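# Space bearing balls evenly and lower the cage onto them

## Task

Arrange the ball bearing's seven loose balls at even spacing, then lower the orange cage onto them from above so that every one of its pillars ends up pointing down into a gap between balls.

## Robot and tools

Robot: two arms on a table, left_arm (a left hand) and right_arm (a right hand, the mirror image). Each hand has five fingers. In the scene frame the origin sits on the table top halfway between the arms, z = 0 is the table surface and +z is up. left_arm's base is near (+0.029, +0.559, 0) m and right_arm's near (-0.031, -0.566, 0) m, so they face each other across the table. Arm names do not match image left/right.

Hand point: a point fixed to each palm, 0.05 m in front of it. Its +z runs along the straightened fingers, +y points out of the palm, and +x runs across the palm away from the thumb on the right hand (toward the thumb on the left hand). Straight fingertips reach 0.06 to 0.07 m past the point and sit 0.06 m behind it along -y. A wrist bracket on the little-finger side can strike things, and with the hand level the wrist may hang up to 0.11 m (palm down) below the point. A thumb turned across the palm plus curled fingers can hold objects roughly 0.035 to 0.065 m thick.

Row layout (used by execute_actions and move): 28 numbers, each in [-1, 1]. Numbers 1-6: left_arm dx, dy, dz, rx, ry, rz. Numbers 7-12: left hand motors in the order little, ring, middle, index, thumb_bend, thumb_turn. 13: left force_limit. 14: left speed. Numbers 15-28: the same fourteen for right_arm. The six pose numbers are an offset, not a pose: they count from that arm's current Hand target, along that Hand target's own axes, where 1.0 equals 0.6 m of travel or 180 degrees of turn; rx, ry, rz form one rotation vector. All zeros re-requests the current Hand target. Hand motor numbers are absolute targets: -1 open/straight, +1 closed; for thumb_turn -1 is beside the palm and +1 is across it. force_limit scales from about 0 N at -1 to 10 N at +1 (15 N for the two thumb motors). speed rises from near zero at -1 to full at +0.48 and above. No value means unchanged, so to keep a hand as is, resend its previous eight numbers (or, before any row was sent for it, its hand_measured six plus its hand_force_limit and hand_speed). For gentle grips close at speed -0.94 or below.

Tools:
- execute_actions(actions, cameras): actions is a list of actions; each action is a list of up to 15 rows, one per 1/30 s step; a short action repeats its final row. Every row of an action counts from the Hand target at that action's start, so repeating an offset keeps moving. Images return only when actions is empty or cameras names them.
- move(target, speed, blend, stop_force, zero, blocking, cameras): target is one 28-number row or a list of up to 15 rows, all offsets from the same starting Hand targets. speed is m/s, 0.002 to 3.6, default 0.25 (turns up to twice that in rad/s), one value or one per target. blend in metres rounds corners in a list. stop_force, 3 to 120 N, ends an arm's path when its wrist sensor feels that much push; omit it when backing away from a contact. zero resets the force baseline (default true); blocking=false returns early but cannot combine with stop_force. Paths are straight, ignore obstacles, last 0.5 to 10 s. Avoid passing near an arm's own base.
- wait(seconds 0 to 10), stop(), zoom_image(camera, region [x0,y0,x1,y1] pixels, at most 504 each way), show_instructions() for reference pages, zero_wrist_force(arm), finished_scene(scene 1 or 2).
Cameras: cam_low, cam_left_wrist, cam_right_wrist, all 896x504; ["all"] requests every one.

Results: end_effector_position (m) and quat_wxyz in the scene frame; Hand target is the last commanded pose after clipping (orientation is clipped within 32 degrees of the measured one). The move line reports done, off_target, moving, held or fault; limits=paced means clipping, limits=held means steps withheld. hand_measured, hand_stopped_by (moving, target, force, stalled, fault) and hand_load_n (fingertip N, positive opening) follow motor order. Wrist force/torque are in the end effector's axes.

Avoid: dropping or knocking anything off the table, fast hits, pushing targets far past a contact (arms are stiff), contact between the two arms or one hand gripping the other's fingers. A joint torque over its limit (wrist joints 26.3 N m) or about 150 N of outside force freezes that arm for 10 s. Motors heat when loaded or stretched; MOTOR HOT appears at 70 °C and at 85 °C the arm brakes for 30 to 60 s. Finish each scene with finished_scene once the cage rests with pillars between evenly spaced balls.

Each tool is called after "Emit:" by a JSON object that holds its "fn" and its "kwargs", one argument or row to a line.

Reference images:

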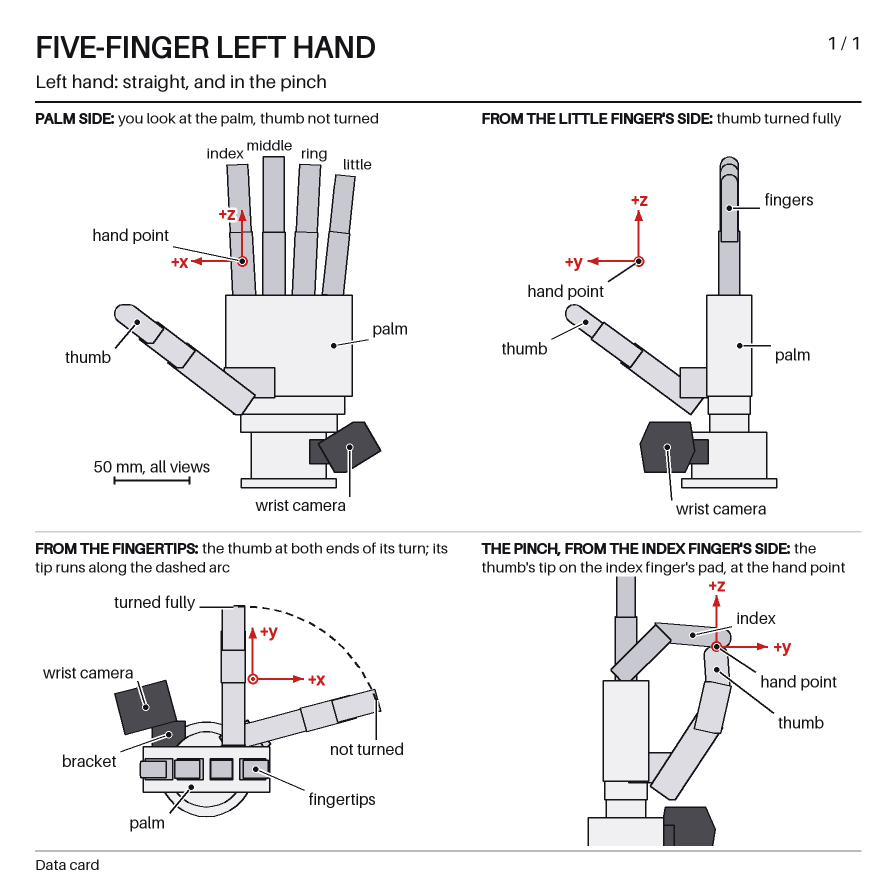

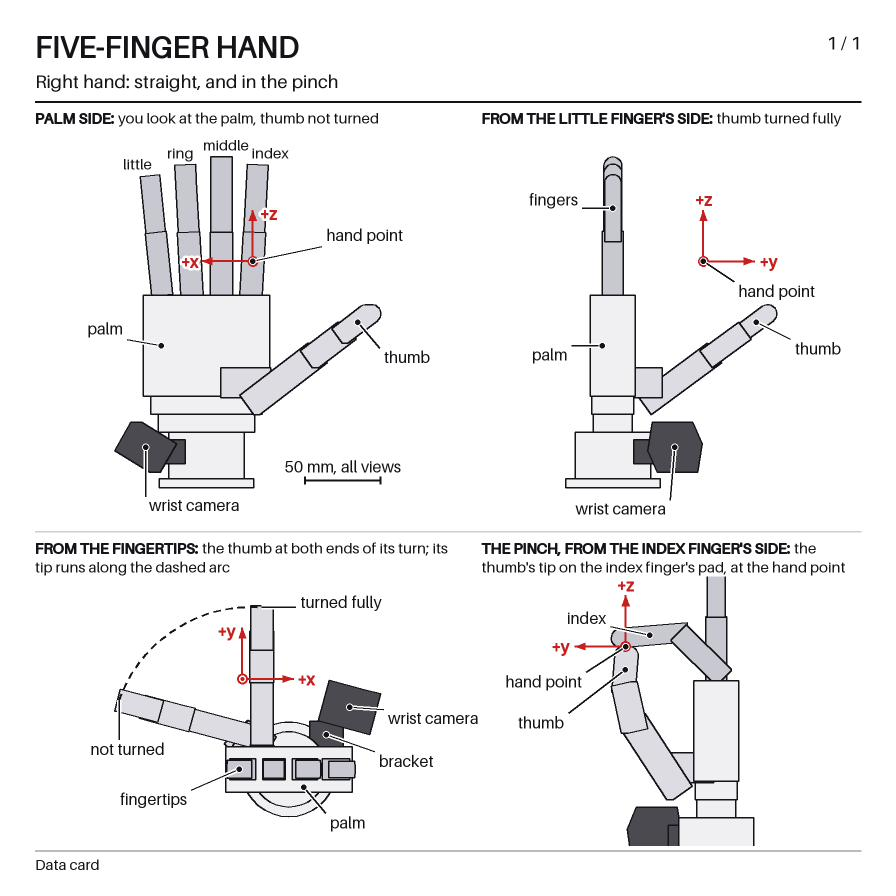

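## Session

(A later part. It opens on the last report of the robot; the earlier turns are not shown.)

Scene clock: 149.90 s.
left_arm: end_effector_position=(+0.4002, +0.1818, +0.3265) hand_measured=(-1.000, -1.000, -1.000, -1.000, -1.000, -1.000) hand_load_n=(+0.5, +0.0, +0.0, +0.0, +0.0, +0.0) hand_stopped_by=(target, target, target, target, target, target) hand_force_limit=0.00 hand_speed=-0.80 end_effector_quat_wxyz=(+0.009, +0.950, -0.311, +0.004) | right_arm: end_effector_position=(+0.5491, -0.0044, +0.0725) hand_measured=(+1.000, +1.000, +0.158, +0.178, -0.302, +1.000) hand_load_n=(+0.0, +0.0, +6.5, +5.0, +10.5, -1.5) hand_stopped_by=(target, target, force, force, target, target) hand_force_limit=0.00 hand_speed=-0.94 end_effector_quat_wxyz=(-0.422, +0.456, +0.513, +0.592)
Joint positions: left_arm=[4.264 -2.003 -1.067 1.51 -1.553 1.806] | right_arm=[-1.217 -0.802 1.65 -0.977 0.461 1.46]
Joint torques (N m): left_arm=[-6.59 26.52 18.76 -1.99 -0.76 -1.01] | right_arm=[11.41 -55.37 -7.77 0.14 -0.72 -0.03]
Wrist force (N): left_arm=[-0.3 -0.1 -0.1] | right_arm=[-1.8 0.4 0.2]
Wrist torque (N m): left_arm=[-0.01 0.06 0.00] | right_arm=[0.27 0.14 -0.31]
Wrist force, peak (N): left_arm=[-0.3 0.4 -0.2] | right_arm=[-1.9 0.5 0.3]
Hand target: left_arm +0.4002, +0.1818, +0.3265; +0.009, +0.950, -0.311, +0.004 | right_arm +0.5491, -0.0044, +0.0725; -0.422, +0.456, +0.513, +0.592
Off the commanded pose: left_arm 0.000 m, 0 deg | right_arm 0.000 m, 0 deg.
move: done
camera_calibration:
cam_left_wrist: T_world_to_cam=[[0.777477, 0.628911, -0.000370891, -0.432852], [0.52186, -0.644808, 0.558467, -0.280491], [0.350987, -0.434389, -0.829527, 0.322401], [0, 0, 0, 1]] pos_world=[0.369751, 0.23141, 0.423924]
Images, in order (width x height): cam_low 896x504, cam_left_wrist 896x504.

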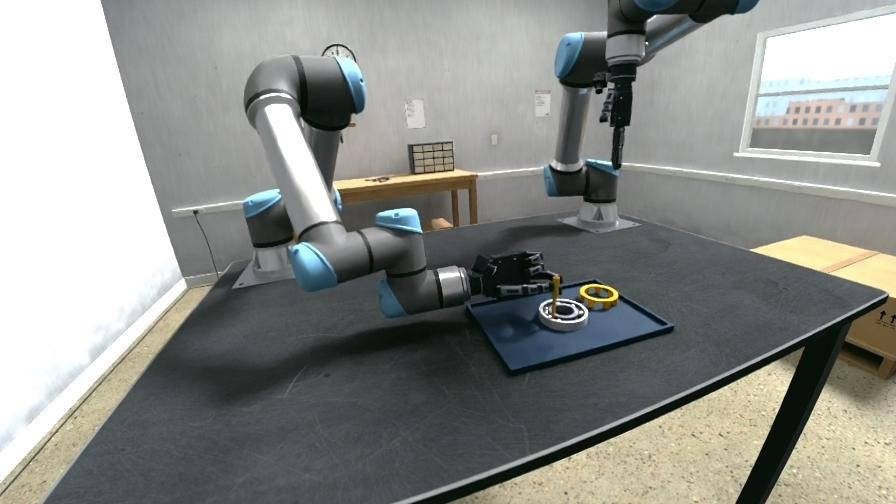

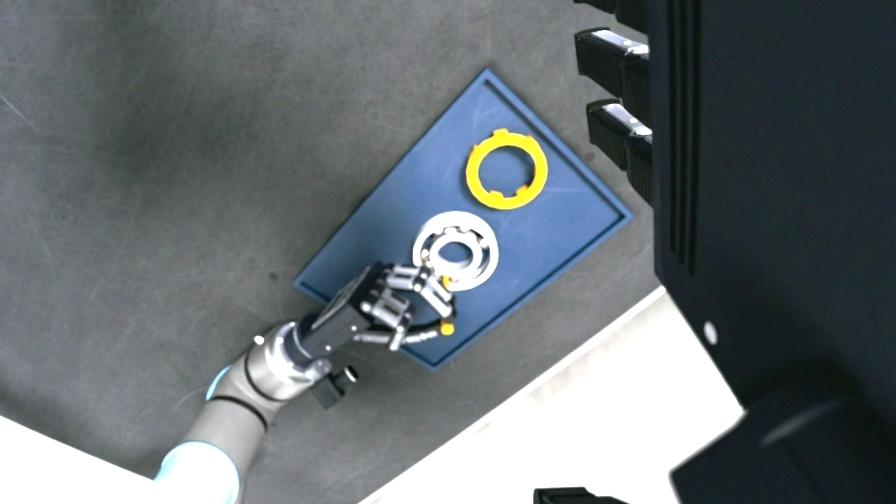

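Emit:
{"fn": "move", "kwargs": {
  "target": [
    [0,0,0,0,0,0,-1,-1,-1,-1,-1,-1,0,-0.8,-0.00161,0.00612,0.00352,0,0,0,1,1,0.5,0.5,-0.3,1,0.0,-0.94],
    [0,0,0,0,0,0,-1,-1,-1,-1,-1,-1,0,-0.8,-0.00326,0.01211,0.0082,0,0,0,1,1,0.5,0.5,-0.3,1,0.0,-0.94]
  ],
  "speed": 0.012,
  "blend": [0.003,0],
  "stop_force": 3,
  "cameras": ["cam_left_wrist","cam_low"]
}}

Emit:
{"fn": "zoom_image", "kwargs": {
  "camera": "cam_left_wrist",
  "region": [410, 200, 515, 300]
}}

Emit:
{"fn": "zoom_image", "kwargs": {
  "camera": "cam_low",
  "region": [530, 285, 600, 335]
}}

Scene clock: 152.13 s.
left_arm: end_effector_position=(+0.4002, +0.1818, +0.3265) hand_measured=(-1.000, -1.000, -1.000, -1.000, -1.000, -1.000) hand_load_n=(+0.5, +0.0, +0.0, +0.0, -0.5, +0.0) hand_stopped_by=(target, target, target, target, target, target) hand_force_limit=0.00 hand_speed=-0.80 end_effector_quat_wxyz=(+0.009, +0.950, -0.311, +0.004) | right_arm: end_effector_position=(+0.5571, -0.0003, +0.0725) hand_measured=(+1.000, +1.000, +0.158, +0.178, -0.302, +1.000) hand_load_n=(+0.0, +0.0, +7.0, +4.5, +10.5, -1.5) hand_stopped_by=(target, target, force, force, target, target) hand_force_limit=0.00 hand_speed=-0.94 end_effector_quat_wxyz=(-0.422, +0.456, +0.513, +0.592)
Joint positions: left_arm=[4.264 -2.003 -1.067 1.51 -1.553 1.806] | right_arm=[-1.215 -0.787 1.619 -0.96 0.462 1.459]
Joint torques (N m): left_arm=[-5.8 26.53 18.78 -2.02 -0.76 -0.98] | right_arm=[-1.12 -57.13 -6.66 -2.56 -1.03 -0.97]
Wrist force (N): left_arm=[0.0 0.2 0.0] | right_arm=[-1.7 0.5 0.2]
Wrist torque (N m): left_arm=[0.04 0.02 0.00] | right_arm=[0.31 0.14 -0.23]
Wrist force, peak (N): left_arm=[-0.2 0.4 -0.5] | right_arm=[-2.0 0.6 0.4]
Hand target: left_arm +0.4002, +0.1818, +0.3265; +0.009, +0.950, -0.311, +0.004 | right_arm +0.5571, -0.0003, +0.0725; -0.422, +0.456, +0.513, +0.592
Off the commanded pose: left_arm 0.000 m, 0 deg | right_arm 0.000 m, 0 deg.
move: done; blend cut to 0.0022 m at target 1
camera_calibration:
cam_left_wrist: T_world_to_cam=[[0.777477, 0.628911, -0.000370891, -0.432852], [0.52186, -0.644808, 0.558467, -0.280491], [0.350987, -0.434389, -0.829527, 0.322401], [0, 0, 0, 1]] pos_world=[0.369751, 0.23141, 0.423924]
Images, in order (width x height): cam_low 896x504, cam_left_wrist 896x504.

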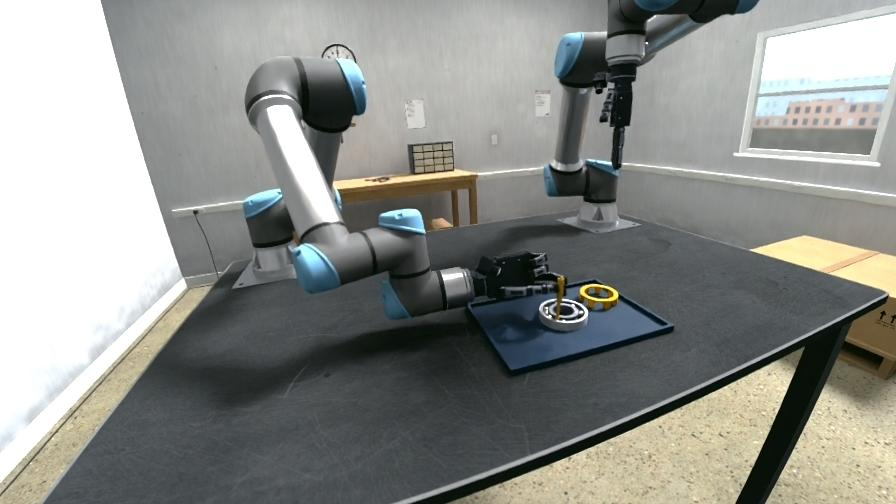

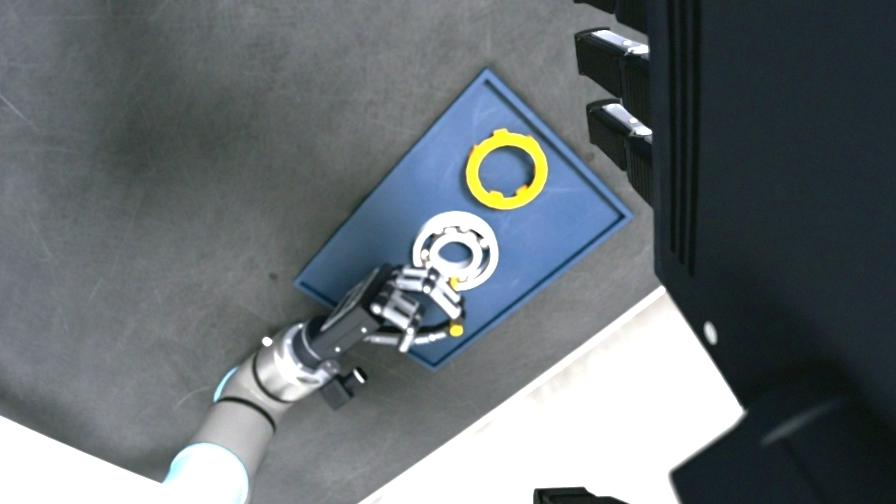

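Scaled by 4.800.

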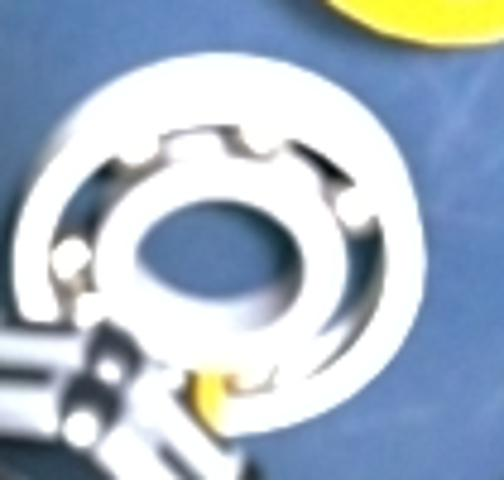

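Scaled by 7.200.

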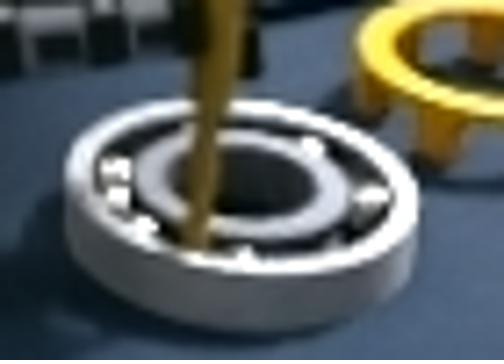

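Emit:
{"fn": "move", "kwargs": {
  "target": [
    [0,0,0,0,0,0,-1,-1,-1,-1,-1,-1,0,-0.8,-0.00152,0.00524,0.00543,0,0,0,1,1,0.5,0.5,-0.3,1,0.0,-0.94],
    [0,0,0,0,0,0,-1,-1,-1,-1,-1,-1,0,-0.8,-0.00288,0.00958,0.01161,0,0,0,1,1,0.5,0.5,-0.3,1,0.0,-0.94],
    [0,0,0,0,0,0,-1,-1,-1,-1,-1,-1,0,-0.8,-0.0041,0.0132,0.01837,0,0,0,1,1,0.5,0.5,-0.3,1,0.0,-0.94]
  ],
  "speed": 0.012,
  "blend": [0.002,0.002,0],
  "stop_force": 3,
  "cameras": ["cam_left_wrist","cam_low"]
}}

Emit:
{"fn": "zoom_image", "kwargs": {
  "camera": "cam_left_wrist",
  "region": [410, 200, 515, 300]
}}

Emit:
{"fn": "zoom_image", "kwargs": {
  "camera": "cam_low",
  "region": [530, 285, 600, 335]
}}

Scene clock: 154.83 s.
left_arm: end_effector_position=(+0.4002, +0.1818, +0.3265) hand_measured=(-1.000, -1.000, -1.000, -1.000, -1.000, -1.000) hand_load_n=(+0.0, +0.0, +0.0, +0.0, +0.0, +0.0) hand_stopped_by=(target, target, target, target, target, target) hand_force_limit=0.00 hand_speed=-0.80 end_effector_quat_wxyz=(+0.009, +0.950, -0.311, +0.004) | right_arm: end_effector_position=(+0.5665, +0.0098, +0.0725) hand_measured=(+1.000, +1.000, +0.158, +0.178, -0.302, +1.000) hand_load_n=(+0.0, +0.0, +6.5, +5.0, +10.5, -2.0) hand_stopped_by=(target, target, force, force, target, target) hand_force_limit=0.00 hand_speed=-0.94 end_effector_quat_wxyz=(-0.422, +0.456, +0.513, +0.592)
Joint positions: left_arm=[4.264 -2.003 -1.067 1.51 -1.553 1.806] | right_arm=[-1.205 -0.765 1.571 -0.932 0.473 1.456]
Joint torques (N m): left_arm=[-6.2 26.93 18.06 -2.16 -0.74 -0.93] | right_arm=[-9.86 -56.73 -7.29 -2.57 -1.15 0.13]
Wrist force (N): left_arm=[-0.1 0.1 -0.2] | right_arm=[-1.8 0.5 0.4]
Wrist torque (N m): left_arm=[0.03 0.02 0.00] | right_arm=[0.31 0.14 -0.16]
Wrist force, peak (N): left_arm=[0.1 0.1 -0.5] | right_arm=[-2.0 0.3 0.1]
Hand target: left_arm +0.4002, +0.1818, +0.3265; +0.009, +0.950, -0.311, +0.004 | right_arm +0.5665, +0.0098, +0.0725; -0.422, +0.456, +0.513, +0.592
Off the commanded pose: left_arm 0.000 m, 0 deg | right_arm 0.000 m, 0 deg.
move: done
camera_calibration:
cam_left_wrist: T_world_to_cam=[[0.777477, 0.628911, -0.000370891, -0.432852], [0.52186, -0.644808, 0.558467, -0.280491], [0.350987, -0.434389, -0.829527, 0.322401], [0, 0, 0, 1]] pos_world=[0.369751, 0.23141, 0.423924]
Images, in order (width x height): cam_low 896x504, cam_left_wrist 896x504.

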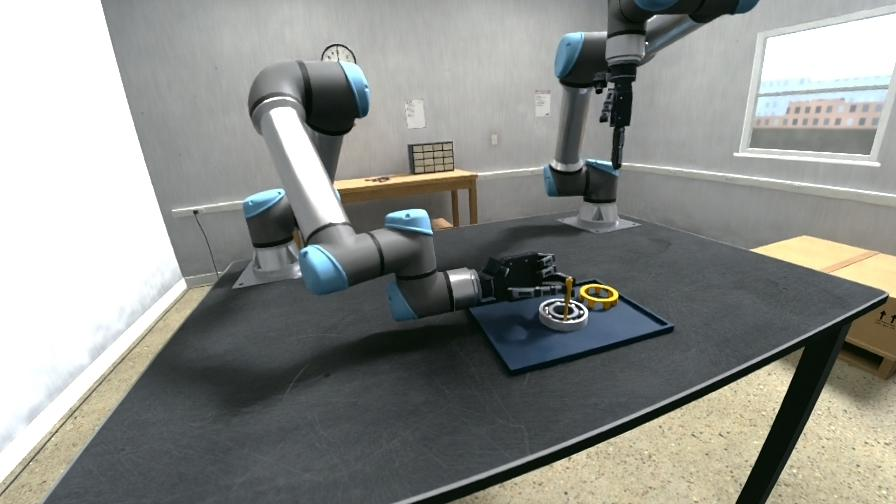

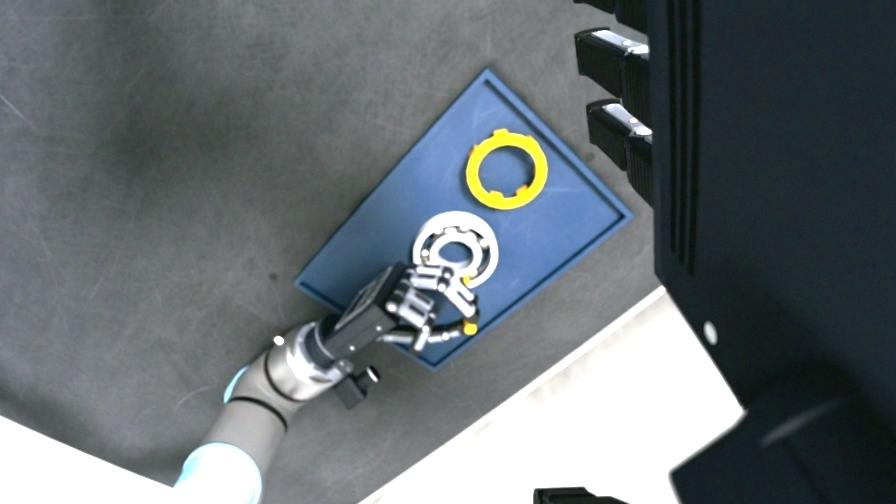

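Scaled by 4.800.

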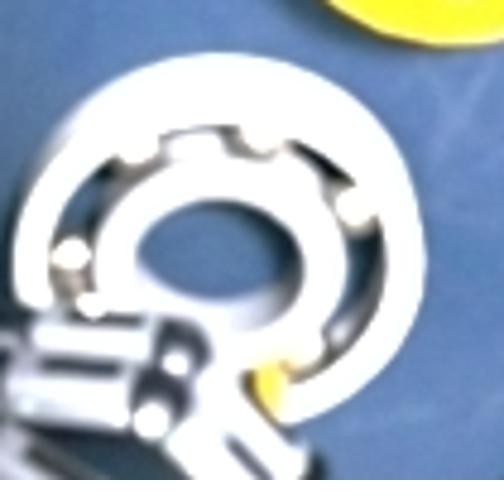

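Scaled by 7.200.

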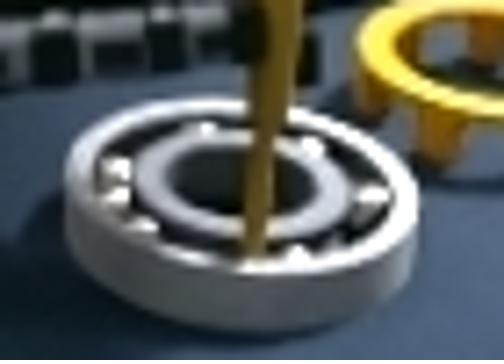

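Emit:
{"fn": "move", "kwargs": {
  "target": [
    [0,0,0,0,0,0,-1,-1,-1,-1,-1,-1,0,-0.8,-0.00101,0.00259,0.00716,0,0,0,1,1,0.5,0.5,-0.3,1,0.0,-0.94],
    [0,0,0,0,0,0,-1,-1,-1,-1,-1,-1,0,-0.8,-0.00164,0.00389,0.01283,0,0,0,1,1,0.5,0.5,-0.3,1,0.0,-0.94]
  ],
  "speed": 0.012,
  "blend": [0.002,0],
  "stop_force": 3,
  "cameras": ["cam_left_wrist","cam_low"]
}}

Emit:
{"fn": "zoom_image", "kwargs": {
  "camera": "cam_left_wrist",
  "region": [410, 200, 515, 300]
}}

Emit:
{"fn": "zoom_image", "kwargs": {
  "camera": "cam_low",
  "region": [530, 285, 600, 335]
}}

Scene clock: 157.30 s.
left_arm: end_effector_position=(+0.4002, +0.1818, +0.3265) hand_measured=(-1.000, -1.000, -1.000, -1.000, -1.000, -1.000) hand_load_n=(+0.0, +0.0, +0.0, +0.0, -0.5, +0.0) hand_stopped_by=(target, target, target, target, target, target) hand_force_limit=0.00 hand_speed=-0.80 end_effector_quat_wxyz=(+0.009, +0.950, -0.311, +0.004) | right_arm: end_effector_position=(+0.5698, +0.0172, +0.0725) hand_measured=(+1.000, +1.000, +0.158, +0.178, -0.302, +1.000) hand_load_n=(+0.0, +0.0, +6.5, +5.0, +10.5, -2.0) hand_stopped_by=(target, target, force, force, target, target) hand_force_limit=0.00 hand_speed=-0.94 end_effector_quat_wxyz=(-0.422, +0.456, +0.513, +0.592)
Joint positions: left_arm=[4.264 -2.003 -1.067 1.51 -1.553 1.806] | right_arm=[-1.195 -0.753 1.546 -0.916 0.482 1.454]
Joint torques (N m): left_arm=[-6.15 26.88 18.24 -2.06 -0.77 -0.87] | right_arm=[-11.84 -57.44 -6.69 -2.37 -0.92 1.08]
Wrist force (N): left_arm=[0.0 0.0 -0.4] | right_arm=[-1.6 0.3 0.2]
Wrist torque (N m): left_arm=[0.04 0.00 0.01] | right_arm=[0.29 0.13 -0.16]
Wrist force, peak (N): left_arm=[0.4 0.1 -0.4] | right_arm=[-2.0 0.3 0.3]
Hand target: left_arm +0.4002, +0.1818, +0.3265; +0.009, +0.950, -0.311, +0.004 | right_arm +0.5698, +0.0172, +0.0725; -0.422, +0.456, +0.513, +0.592
Off the commanded pose: left_arm 0.000 m, 0 deg | right_arm 0.000 m, 0 deg.
move: done; blend cut to 0.0018 m at target 1
camera_calibration:
cam_left_wrist: T_world_to_cam=[[0.777477, 0.628911, -0.000370891, -0.432852], [0.52186, -0.644808, 0.558467, -0.280491], [0.350987, -0.434389, -0.829527, 0.322401], [0, 0, 0, 1]] pos_world=[0.369751, 0.23141, 0.423924]
Images, in order (width x height): cam_low 896x504, cam_left_wrist 896x504.

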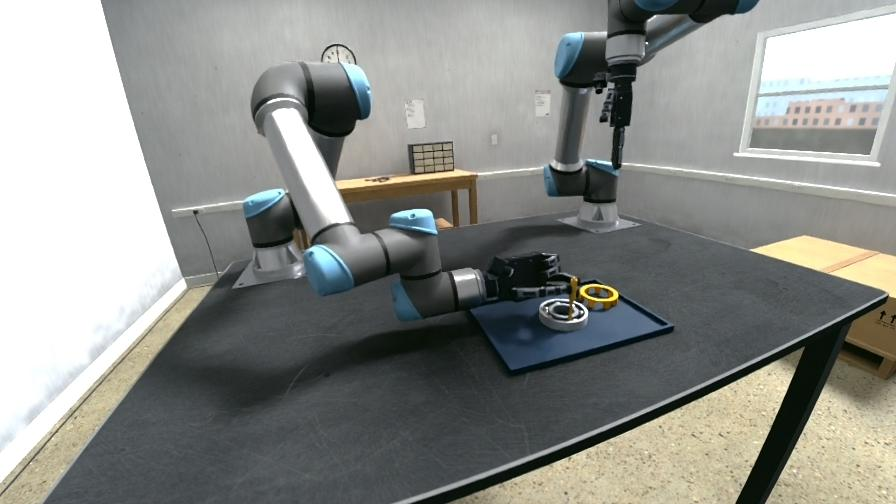

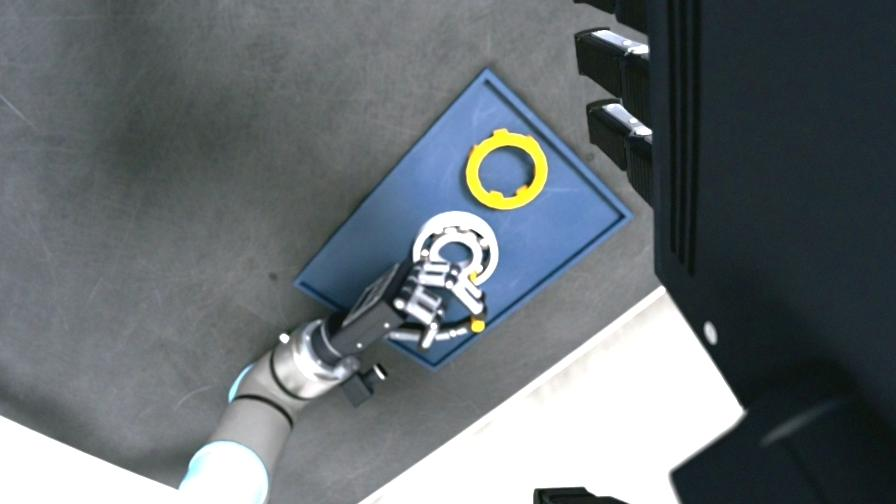

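Scaled by 4.800.

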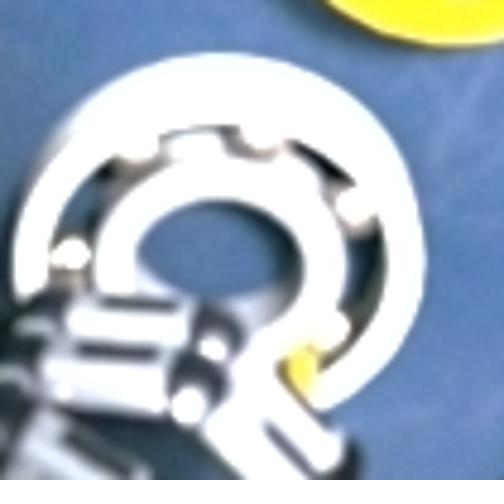

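Scaled by 7.200.

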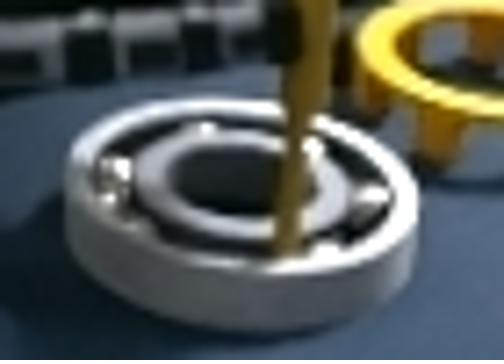

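Emit:
{"fn": "move", "kwargs": {
  "target": [0,0,0,0,0,0,-1,-1,-1,-1,-1,-1,0,-0.8,-0.0003,0.00048,0.00332,0,0,0,1,1,0.5,0.5,-0.3,1,0.0,-0.94],
  "speed": 0.012,
  "stop_force": 3
}}

Emit:
{"fn": "move", "kwargs": {
  "target": [
    [0,0,0,0,0,0,-1,-1,-1,-1,-1,-1,0,-0.8,0.03567,0.0082,0.00207,0,0,0,1,1,0.5,0.5,-0.3,1,0.0,-0.94],
    [0,0,0,0,0,0,-1,-1,-1,-1,-1,-1,0,-0.8,0.05446,0.0216,-0.07972,0,0,0,1,1,0.5,0.5,-0.3,1,0.0,-0.94]
  ],
  "speed": [0.04,0.1],
  "cameras": ["cam_left_wrist","cam_low"]
}}

Emit:
{"fn": "zoom_image", "kwargs": {
  "camera": "cam_left_wrist",
  "region": [410, 200, 515, 300]
}}

Emit:
{"fn": "zoom_image", "kwargs": {
  "camera": "cam_low",
  "region": [530, 285, 600, 335]
}}

Scene clock: 158.60 s.
left_arm: end_effector_position=(+0.4002, +0.1818, +0.3265) hand_measured=(-1.000, -1.000, -1.000, -1.000, -1.000, -1.000) hand_load_n=(+0.0, +0.0, +0.0, +0.0, +0.0, +0.0) hand_stopped_by=(target, target, target, target, target, target) hand_force_limit=0.00 hand_speed=-0.80 end_effector_quat_wxyz=(+0.009, +0.950, -0.311, +0.004) | right_arm: end_effector_position=(+0.5704, +0.0191, +0.0725) hand_measured=(+1.000, +1.000, +0.158, +0.178, -0.302, +1.000) hand_load_n=(+0.0, +0.0, +7.0, +4.5, +10.5, -1.5) hand_stopped_by=(target, target, force, force, target, target) hand_force_limit=0.00 hand_speed=-0.94 end_effector_quat_wxyz=(-0.422, +0.456, +0.513, +0.592)
Joint positions: left_arm=[4.264 -2.003 -1.067 1.51 -1.553 1.806] | right_arm=[-1.192 -0.75 1.54 -0.913 0.485 1.453]
Joint torques (N m): left_arm=[-5.87 26.84 18.27 -2.16 -0.72 -1.02] | right_arm=[4.2 -40.66 -7.97 -1.81 -0.89 -1.26]
Wrist force (N): left_arm=[-0.1 0.2 -0.2] | right_arm=[-1.6 0.6 0.1]
Wrist torque (N m): left_arm=[0.06 0.02 -0.01] | right_arm=[0.33 0.12 -0.15]
Wrist force, peak (N): left_arm=[-0.3 0.4 -0.3] | right_arm=[-2.0 0.4 0.4]
Hand target: left_arm +0.4002, +0.1818, +0.3265; +0.009, +0.950, -0.311, +0.004 | right_arm +0.5704, +0.0191, +0.0726; -0.422, +0.456, +0.513, +0.592
Off the commanded pose: left_arm 0.000 m, 0 deg | right_arm 0.000 m, 0 deg.
move: done

Scene clock: 160.13 s.
left_arm: end_effector_position=(+0.4002, +0.1818, +0.3265) hand_measured=(-1.000, -1.000, -1.000, -1.000, -1.000, -1.000) hand_load_n=(+0.0, +0.0, +0.0, +0.0, +0.0, +0.0) hand_stopped_by=(target, target, target, target, target, target) hand_force_limit=0.00 hand_speed=-0.80 end_effector_quat_wxyz=(+0.009, +0.950, -0.311, +0.004) | right_arm: end_effector_position=(+0.5704, -0.0309, +0.1046) hand_measured=(+1.000, +1.000, +0.158, +0.178, -0.302, +1.000) hand_load_n=(+0.0, +0.0, +6.5, +5.0, +10.5, -1.5) hand_stopped_by=(target, target, force, force, target, target) hand_force_limit=0.00 hand_speed=-0.94 end_effector_quat_wxyz=(-0.422, +0.456, +0.513, +0.592)
Joint positions: left_arm=[4.264 -2.003 -1.067 1.51 -1.553 1.806] | right_arm=[-1.273 -0.852 1.636 -0.93 0.405 1.478]
Joint torques (N m): left_arm=[-6.05 26.73 18.1 -2.11 -0.71 -0.9] | right_arm=[11.26 -28.27 -19.57 0.04 1.77 -1.59]
Wrist force (N): left_arm=[-0.4 0.2 -0.2] | right_arm=[-1.8 0.6 0.3]
Wrist torque (N m): left_arm=[0.04 0.07 -0.02] | right_arm=[0.33 0.16 -0.29]
Wrist force, peak (N): left_arm=[-0.5 0.4 0.0] | right_arm=[-2.1 0.2 1.2]
Hand target: left_arm +0.4002, +0.1818, +0.3265; +0.009, +0.950, -0.311, +0.004 | right_arm +0.5703, -0.0309, +0.1045; -0.422, +0.456, +0.513, +0.592
Off the commanded pose: left_arm 0.000 m, 0 deg | right_arm 0.000 m, 0 deg.
move: done
camera_calibration:
cam_left_wrist: T_world_to_cam=[[0.777477, 0.628911, -0.000370891, -0.432852], [0.52186, -0.644808, 0.558467, -0.280491], [0.350987, -0.434389, -0.829527, 0.322401], [0, 0, 0, 1]] pos_world=[0.369751, 0.23141, 0.423924]
Images, in order (width x height): cam_low 896x504, cam_left_wrist 896x504.

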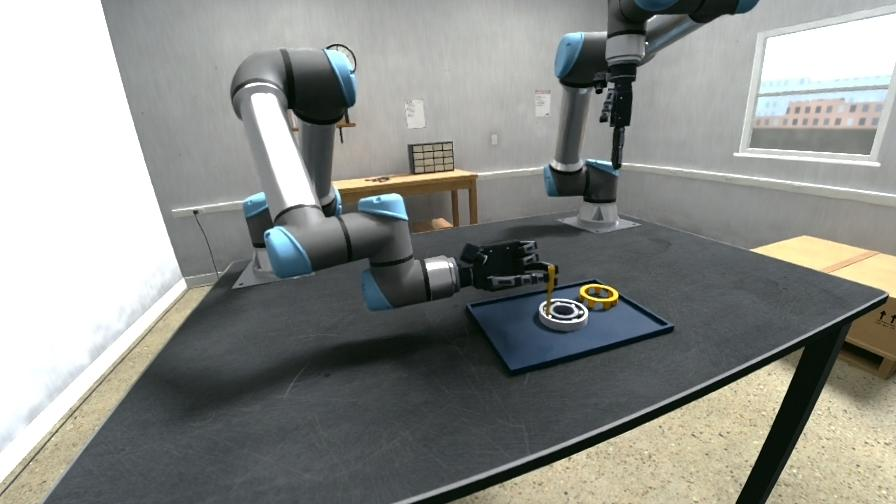

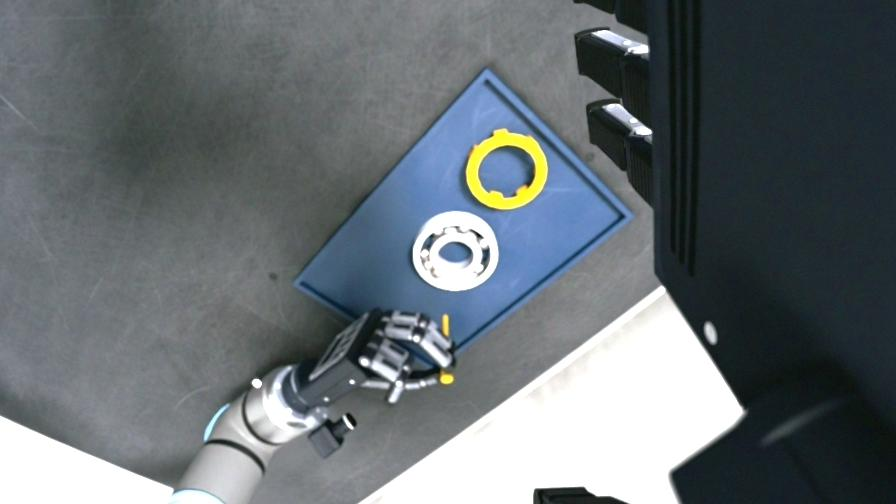

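Scaled by 4.800.

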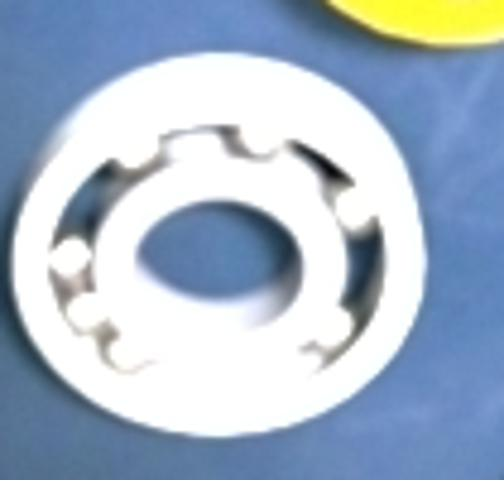

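Scaled by 7.200.

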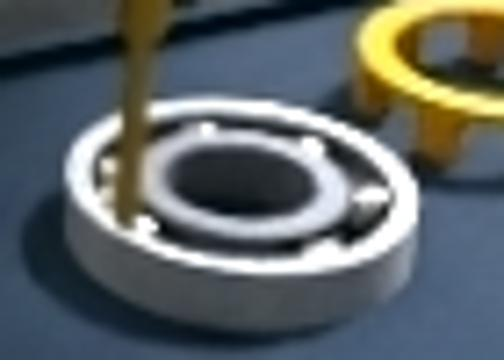

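Emit:
{"fn": "move", "kwargs": {
  "target": [
    [0,0,0,0,0,0,-1,-1,-1,-1,-1,-1,0,-0.8,0.0143,-0.07136,0.03625,0,0,0,1,1,0.5,0.5,-0.3,1,0.0,-0.94],
    [0,0,0,0,0,0,-1,-1,-1,-1,-1,-1,0,-0.8,-0.0097,-0.07688,0.03486,0,0,0,1,1,0.5,0.5,-0.3,1,0.0,-0.94]
  ],
  "speed": [0.08,0.03],
  "cameras": ["cam_left_wrist","cam_low"]
}}

Emit:
{"fn": "zoom_image", "kwargs": {
  "camera": "cam_left_wrist",
  "region": [410, 240, 473, 300]
}}

Emit:
{"fn": "zoom_image", "kwargs": {
  "camera": "cam_low",
  "region": [530, 285, 600, 335]
}}

Scene clock: 162.13 s.
left_arm: end_effector_position=(+0.4002, +0.1818, +0.3265) hand_measured=(-1.000, -1.000, -1.000, -1.000, -1.000, -1.000) hand_load_n=(+0.0, +0.0, +0.0, +0.0, +0.0, +0.0) hand_stopped_by=(target, target, target, target, target, target) hand_force_limit=0.00 hand_speed=-0.80 end_effector_quat_wxyz=(+0.009, +0.950, -0.311, +0.004) | right_arm: end_effector_position=(+0.5292, -0.0046, +0.0895) hand_measured=(+1.000, +1.000, +0.158, +0.178, -0.302, +1.000) hand_load_n=(+0.0, +0.0, +6.5, +5.0, +10.5, -1.5) hand_stopped_by=(target, target, force, force, target, target) hand_force_limit=0.00 hand_speed=-0.94 end_effector_quat_wxyz=(-0.422, +0.456, +0.513, +0.592)
Joint positions: left_arm=[4.264 -2.003 -1.067 1.51 -1.553 1.806] | right_arm=[-1.205 -0.858 1.703 -0.971 0.473 1.457]
Joint torques (N m): left_arm=[-6.08 27.16 17.68 -2.15 -0.68 -0.89] | right_arm=[-12.52 -54.64 -9.57 -0.07 1.43 1.57]
Wrist force (N): left_arm=[-0.1 0.1 -0.2] | right_arm=[-1.9 0.4 0.3]
Wrist torque (N m): left_arm=[0.05 0.03 0.00] | right_arm=[0.29 0.16 -0.20]
Wrist force, peak (N): left_arm=[-0.2 -0.1 -0.5] | right_arm=[-2.3 1.3 -0.2]
Hand target: left_arm +0.4002, +0.1818, +0.3265; +0.009, +0.950, -0.311, +0.004 | right_arm +0.5292, -0.0045, +0.0897; -0.422, +0.456, +0.513, +0.592
Off the commanded pose: left_arm 0.000 m, 0 deg | right_arm 0.000 m, 0 deg.
move: done
camera_calibration:
cam_left_wrist: T_world_to_cam=[[0.777477, 0.628911, -0.000370891, -0.432852], [0.52186, -0.644808, 0.558467, -0.280491], [0.350987, -0.434389, -0.829527, 0.322401], [0, 0, 0, 1]] pos_world=[0.369751, 0.23141, 0.423924]
Images, in order (width x height): cam_low 896x504, cam_left_wrist 896x504.

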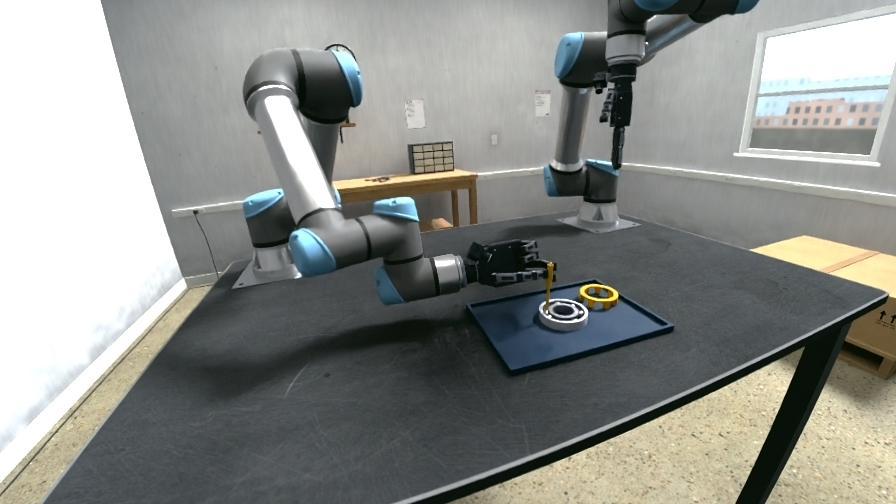

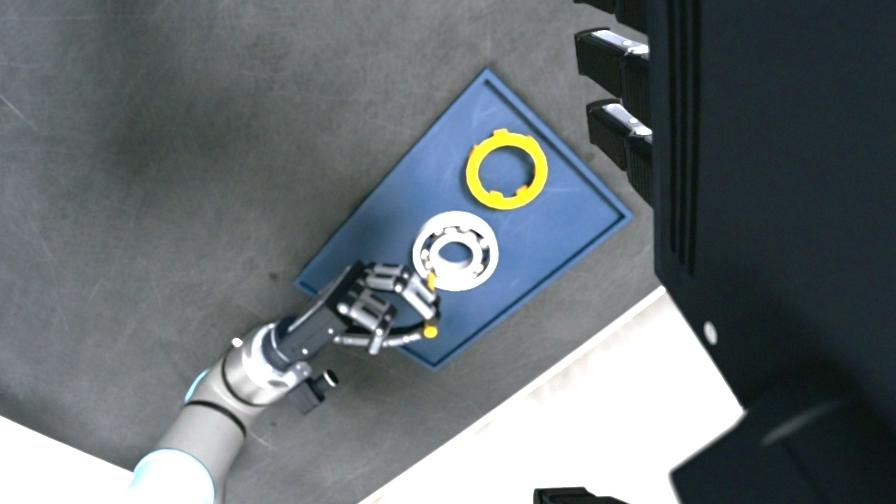

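Scaled by 8.000.

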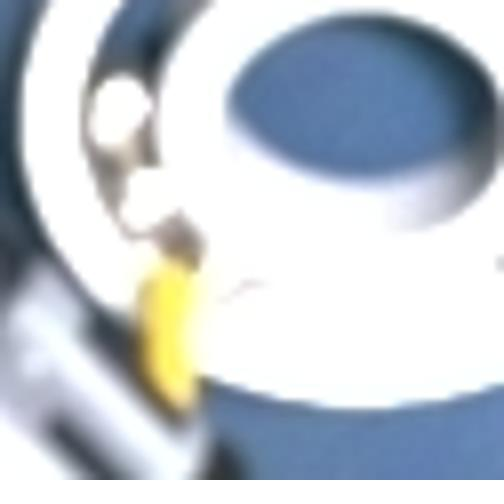

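Scaled by 7.200.

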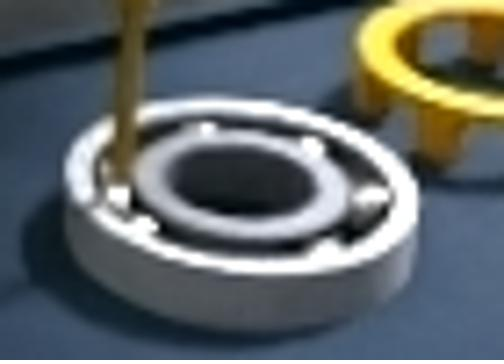

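Emit:
{"fn": "move", "kwargs": {
  "target": [0,0,0,0,0,0,-1,-1,-1,-1,-1,-1,0,-0.8,-0.02789,-0.00641,-0.00162,0,0,0,1,1,0.5,0.5,-0.3,1,0.0,-0.94],
  "speed": 0.012,
  "stop_force": 3,
  "cameras": ["cam_left_wrist","cam_low"]
}}

Emit:
{"fn": "zoom_image", "kwargs": {
  "camera": "cam_left_wrist",
  "region": [410, 200, 515, 300]
}}

Emit:
{"fn": "zoom_image", "kwargs": {
  "camera": "cam_low",
  "region": [530, 285, 600, 335]
}}

Scene clock: 165.03 s.
left_arm: end_effector_position=(+0.4002, +0.1818, +0.3265) hand_measured=(-1.000, -1.000, -1.000, -1.000, -1.000, -1.000) hand_load_n=(+0.0, +0.0, +0.0, +0.0, +0.0, +0.0) hand_stopped_by=(target, target, target, target, target, target) hand_force_limit=0.00 hand_speed=-0.80 end_effector_quat_wxyz=(+0.009, +0.950, -0.311, +0.004) | right_arm: end_effector_position=(+0.5293, -0.0045, +0.0725) hand_measured=(+1.000, +1.000, +0.158, +0.178, -0.302, +1.000) hand_load_n=(+0.0, +0.0, +7.0, +4.5, +10.0, -1.0) hand_stopped_by=(target, target, force, force, target, target) hand_force_limit=0.00 hand_speed=-0.94 end_effector_quat_wxyz=(-0.422, +0.456, +0.513, +0.592)
Joint positions: left_arm=[4.264 -2.003 -1.067 1.51 -1.553 1.806] | right_arm=[-1.205 -0.827 1.705 -1.004 0.473 1.457]
Joint torques (N m): left_arm=[-5.97 26.82 17.5 -2.18 -0.71 -0.83] | right_arm=[-5.71 -54.88 -9.08 0.06 1.13 1.35]
Wrist force (N): left_arm=[0.0 0.0 -0.3] | right_arm=[-1.8 0.4 0.3]
Wrist torque (N m): left_arm=[0.02 0.01 0.01] | right_arm=[0.29 0.15 -0.19]
Wrist force, peak (N): left_arm=[-0.2 0.3 -0.6] | right_arm=[-2.0 0.4 0.2]
Hand target: left_arm +0.4002, +0.1818, +0.3265; +0.009, +0.950, -0.311, +0.004 | right_arm +0.5293, -0.0045, +0.0725; -0.422, +0.456, +0.513, +0.592
Off the commanded pose: left_arm 0.000 m, 0 deg | right_arm 0.000 m, 0 deg.
move: done
camera_calibration:
cam_left_wrist: T_world_to_cam=[[0.777477, 0.628911, -0.000370891, -0.432852], [0.52186, -0.644808, 0.558467, -0.280491], [0.350987, -0.434389, -0.829527, 0.322401], [0, 0, 0, 1]] pos_world=[0.369751, 0.23141, 0.423924]
Images, in order (width x height): cam_low 896x504, cam_left_wrist 896x504.

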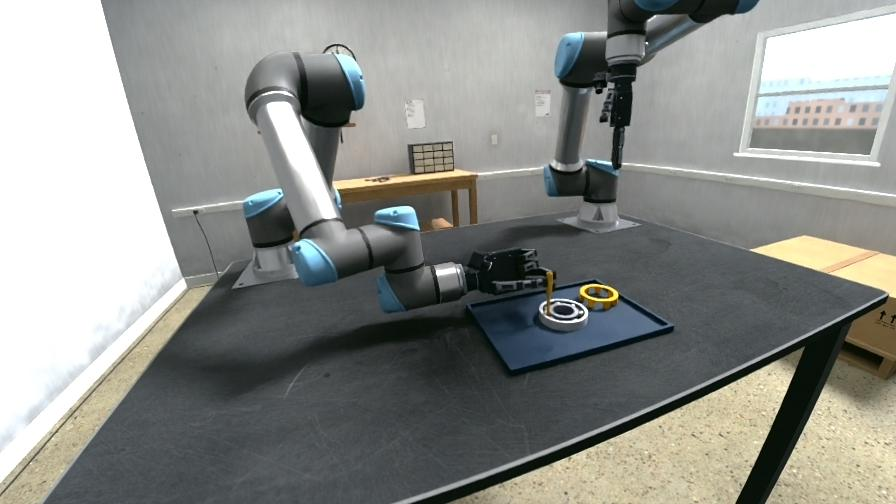

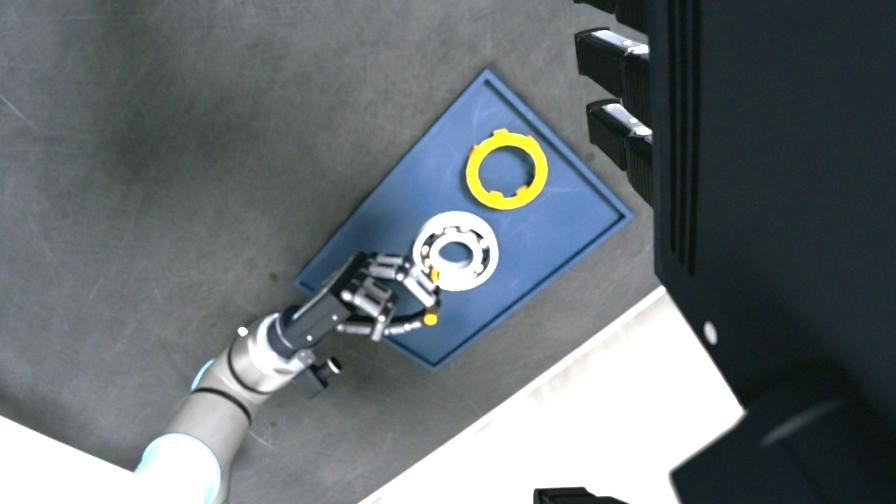

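Scaled by 4.800.

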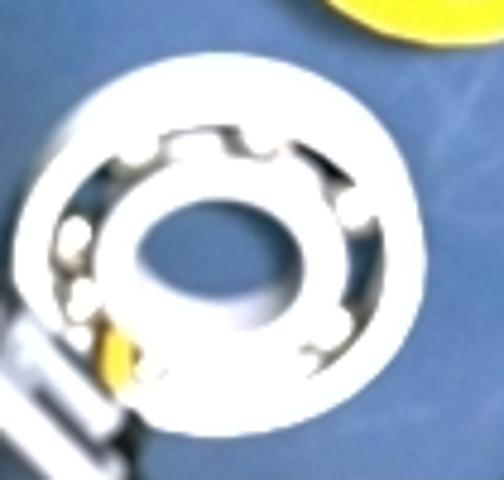

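Scaled by 7.200.

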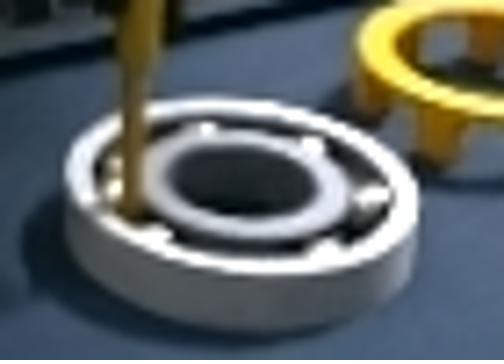

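Emit:
{"fn": "move", "kwargs": {
  "target": [
    [0,0,0,0,0,0,-1,-1,-1,-1,-1,-1,0,-0.8,-0.00176,0.00799,-0.0013,0,0,0,1,1,0.5,0.5,-0.3,1,0.0,-0.94],
    [0,0,0,0,0,0,-1,-1,-1,-1,-1,-1,0,-0.8,-0.00372,0.01645,-0.00104,0,0,0,1,1,0.5,0.5,-0.3,1,0.0,-0.94],
    [0,0,0,0,0,0,-1,-1,-1,-1,-1,-1,0,-0.8,-0.0057,0.02456,0.00085,0,0,0,1,1,0.5,0.5,-0.3,1,0.0,-0.94]
  ],
  "speed": 0.012,
  "blend": [0.002,0.002,0],
  "stop_force": 3,
  "cameras": ["cam_left_wrist","cam_low"]
}}

Emit:
{"fn": "zoom_image", "kwargs": {
  "camera": "cam_left_wrist",
  "region": [410, 200, 515, 300]
}}

Emit:
{"fn": "zoom_image", "kwargs": {
  "camera": "cam_low",
  "region": [530, 285, 600, 335]
}}

Scene clock: 167.83 s.
left_arm: end_effector_position=(+0.4002, +0.1818, +0.3265) hand_measured=(-1.000, -1.000, -1.000, -1.000, -1.000, -1.000) hand_load_n=(+0.0, +0.0, +0.0, +0.0, +0.0, +0.0) hand_stopped_by=(target, target, target, target, target, target) hand_force_limit=0.00 hand_speed=-0.80 end_effector_quat_wxyz=(+0.009, +0.950, -0.311, +0.004) | right_arm: end_effector_position=(+0.5444, -0.0057, +0.0725) hand_measured=(+1.000, +1.000, +0.158, +0.178, -0.302, +1.000) hand_load_n=(+0.0, +0.0, +7.0, +4.5, +10.0, -1.0) hand_stopped_by=(target, target, force, force, target, target) hand_force_limit=0.00 hand_speed=-0.94 end_effector_quat_wxyz=(-0.422, +0.456, +0.513, +0.592)
Joint positions: left_arm=[4.264 -2.003 -1.067 1.51 -1.553 1.806] | right_arm=[-1.216 -0.809 1.666 -0.986 0.461 1.46]
Joint torques (N m): left_arm=[-5.91 26.89 17.03 -2.2 -0.72 -0.78] | right_arm=[7.64 -55.86 -5.9 -2.32 1.13 -1.4]
Wrist force (N): left_arm=[-0.1 0.2 -0.2] | right_arm=[-1.7 0.3 0.3]
Wrist torque (N m): left_arm=[0.04 0.03 0.00] | right_arm=[0.28 0.13 -0.30]
Wrist force, peak (N): left_arm=[-0.2 0.2 -0.6] | right_arm=[-2.0 0.3 0.4]
Hand target: left_arm +0.4002, +0.1818, +0.3265; +0.009, +0.950, -0.311, +0.004 | right_arm +0.5444, -0.0057, +0.0725; -0.422, +0.456, +0.513, +0.592
Off the commanded pose: left_arm 0.000 m, 0 deg | right_arm 0.000 m, 0 deg.
move: done
camera_calibration:
cam_left_wrist: T_world_to_cam=[[0.777477, 0.628911, -0.000370891, -0.432852], [0.52186, -0.644808, 0.558467, -0.280491], [0.350987, -0.434389, -0.829527, 0.322401], [0, 0, 0, 1]] pos_world=[0.369751, 0.23141, 0.423924]
Images, in order (width x height): cam_low 896x504, cam_left_wrist 896x504.

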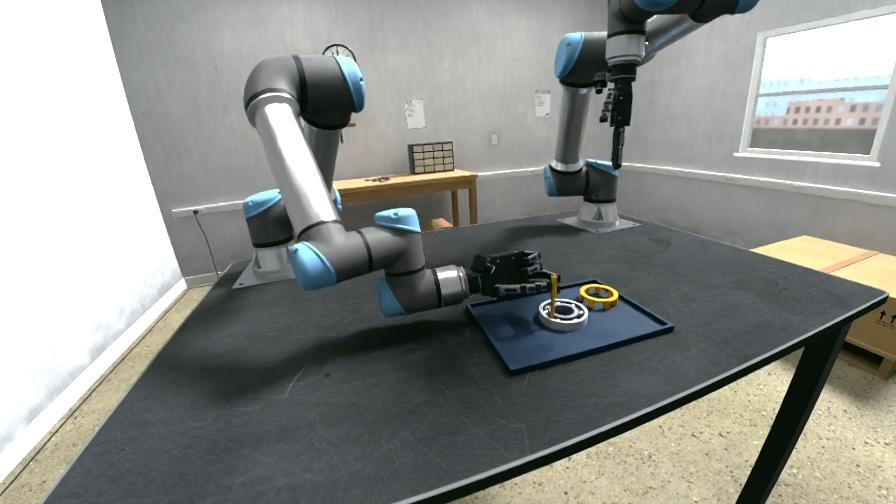

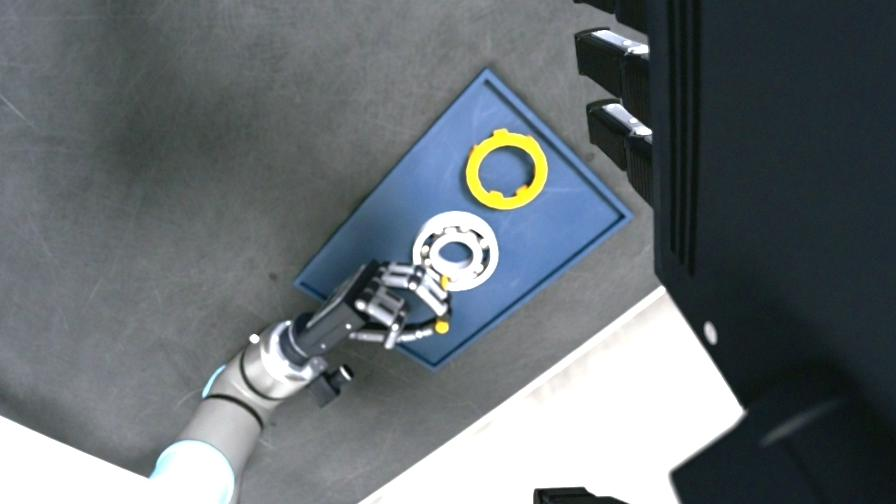

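Scaled by 4.800.

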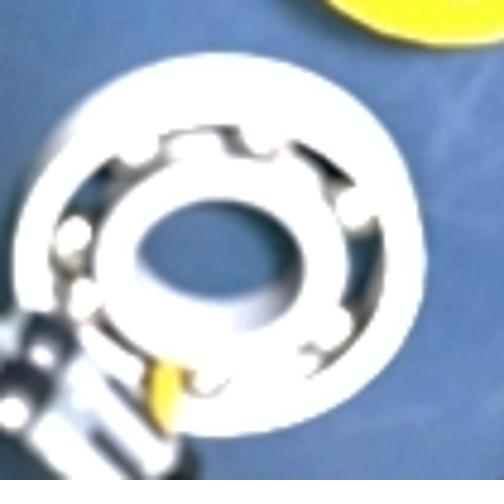

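Scaled by 7.200.

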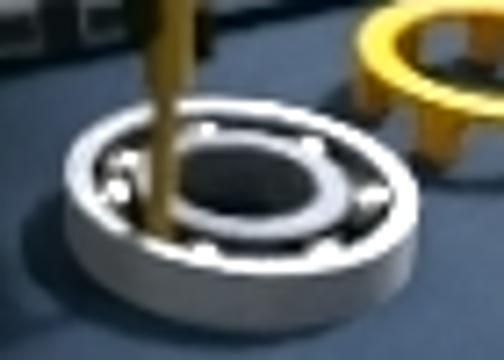

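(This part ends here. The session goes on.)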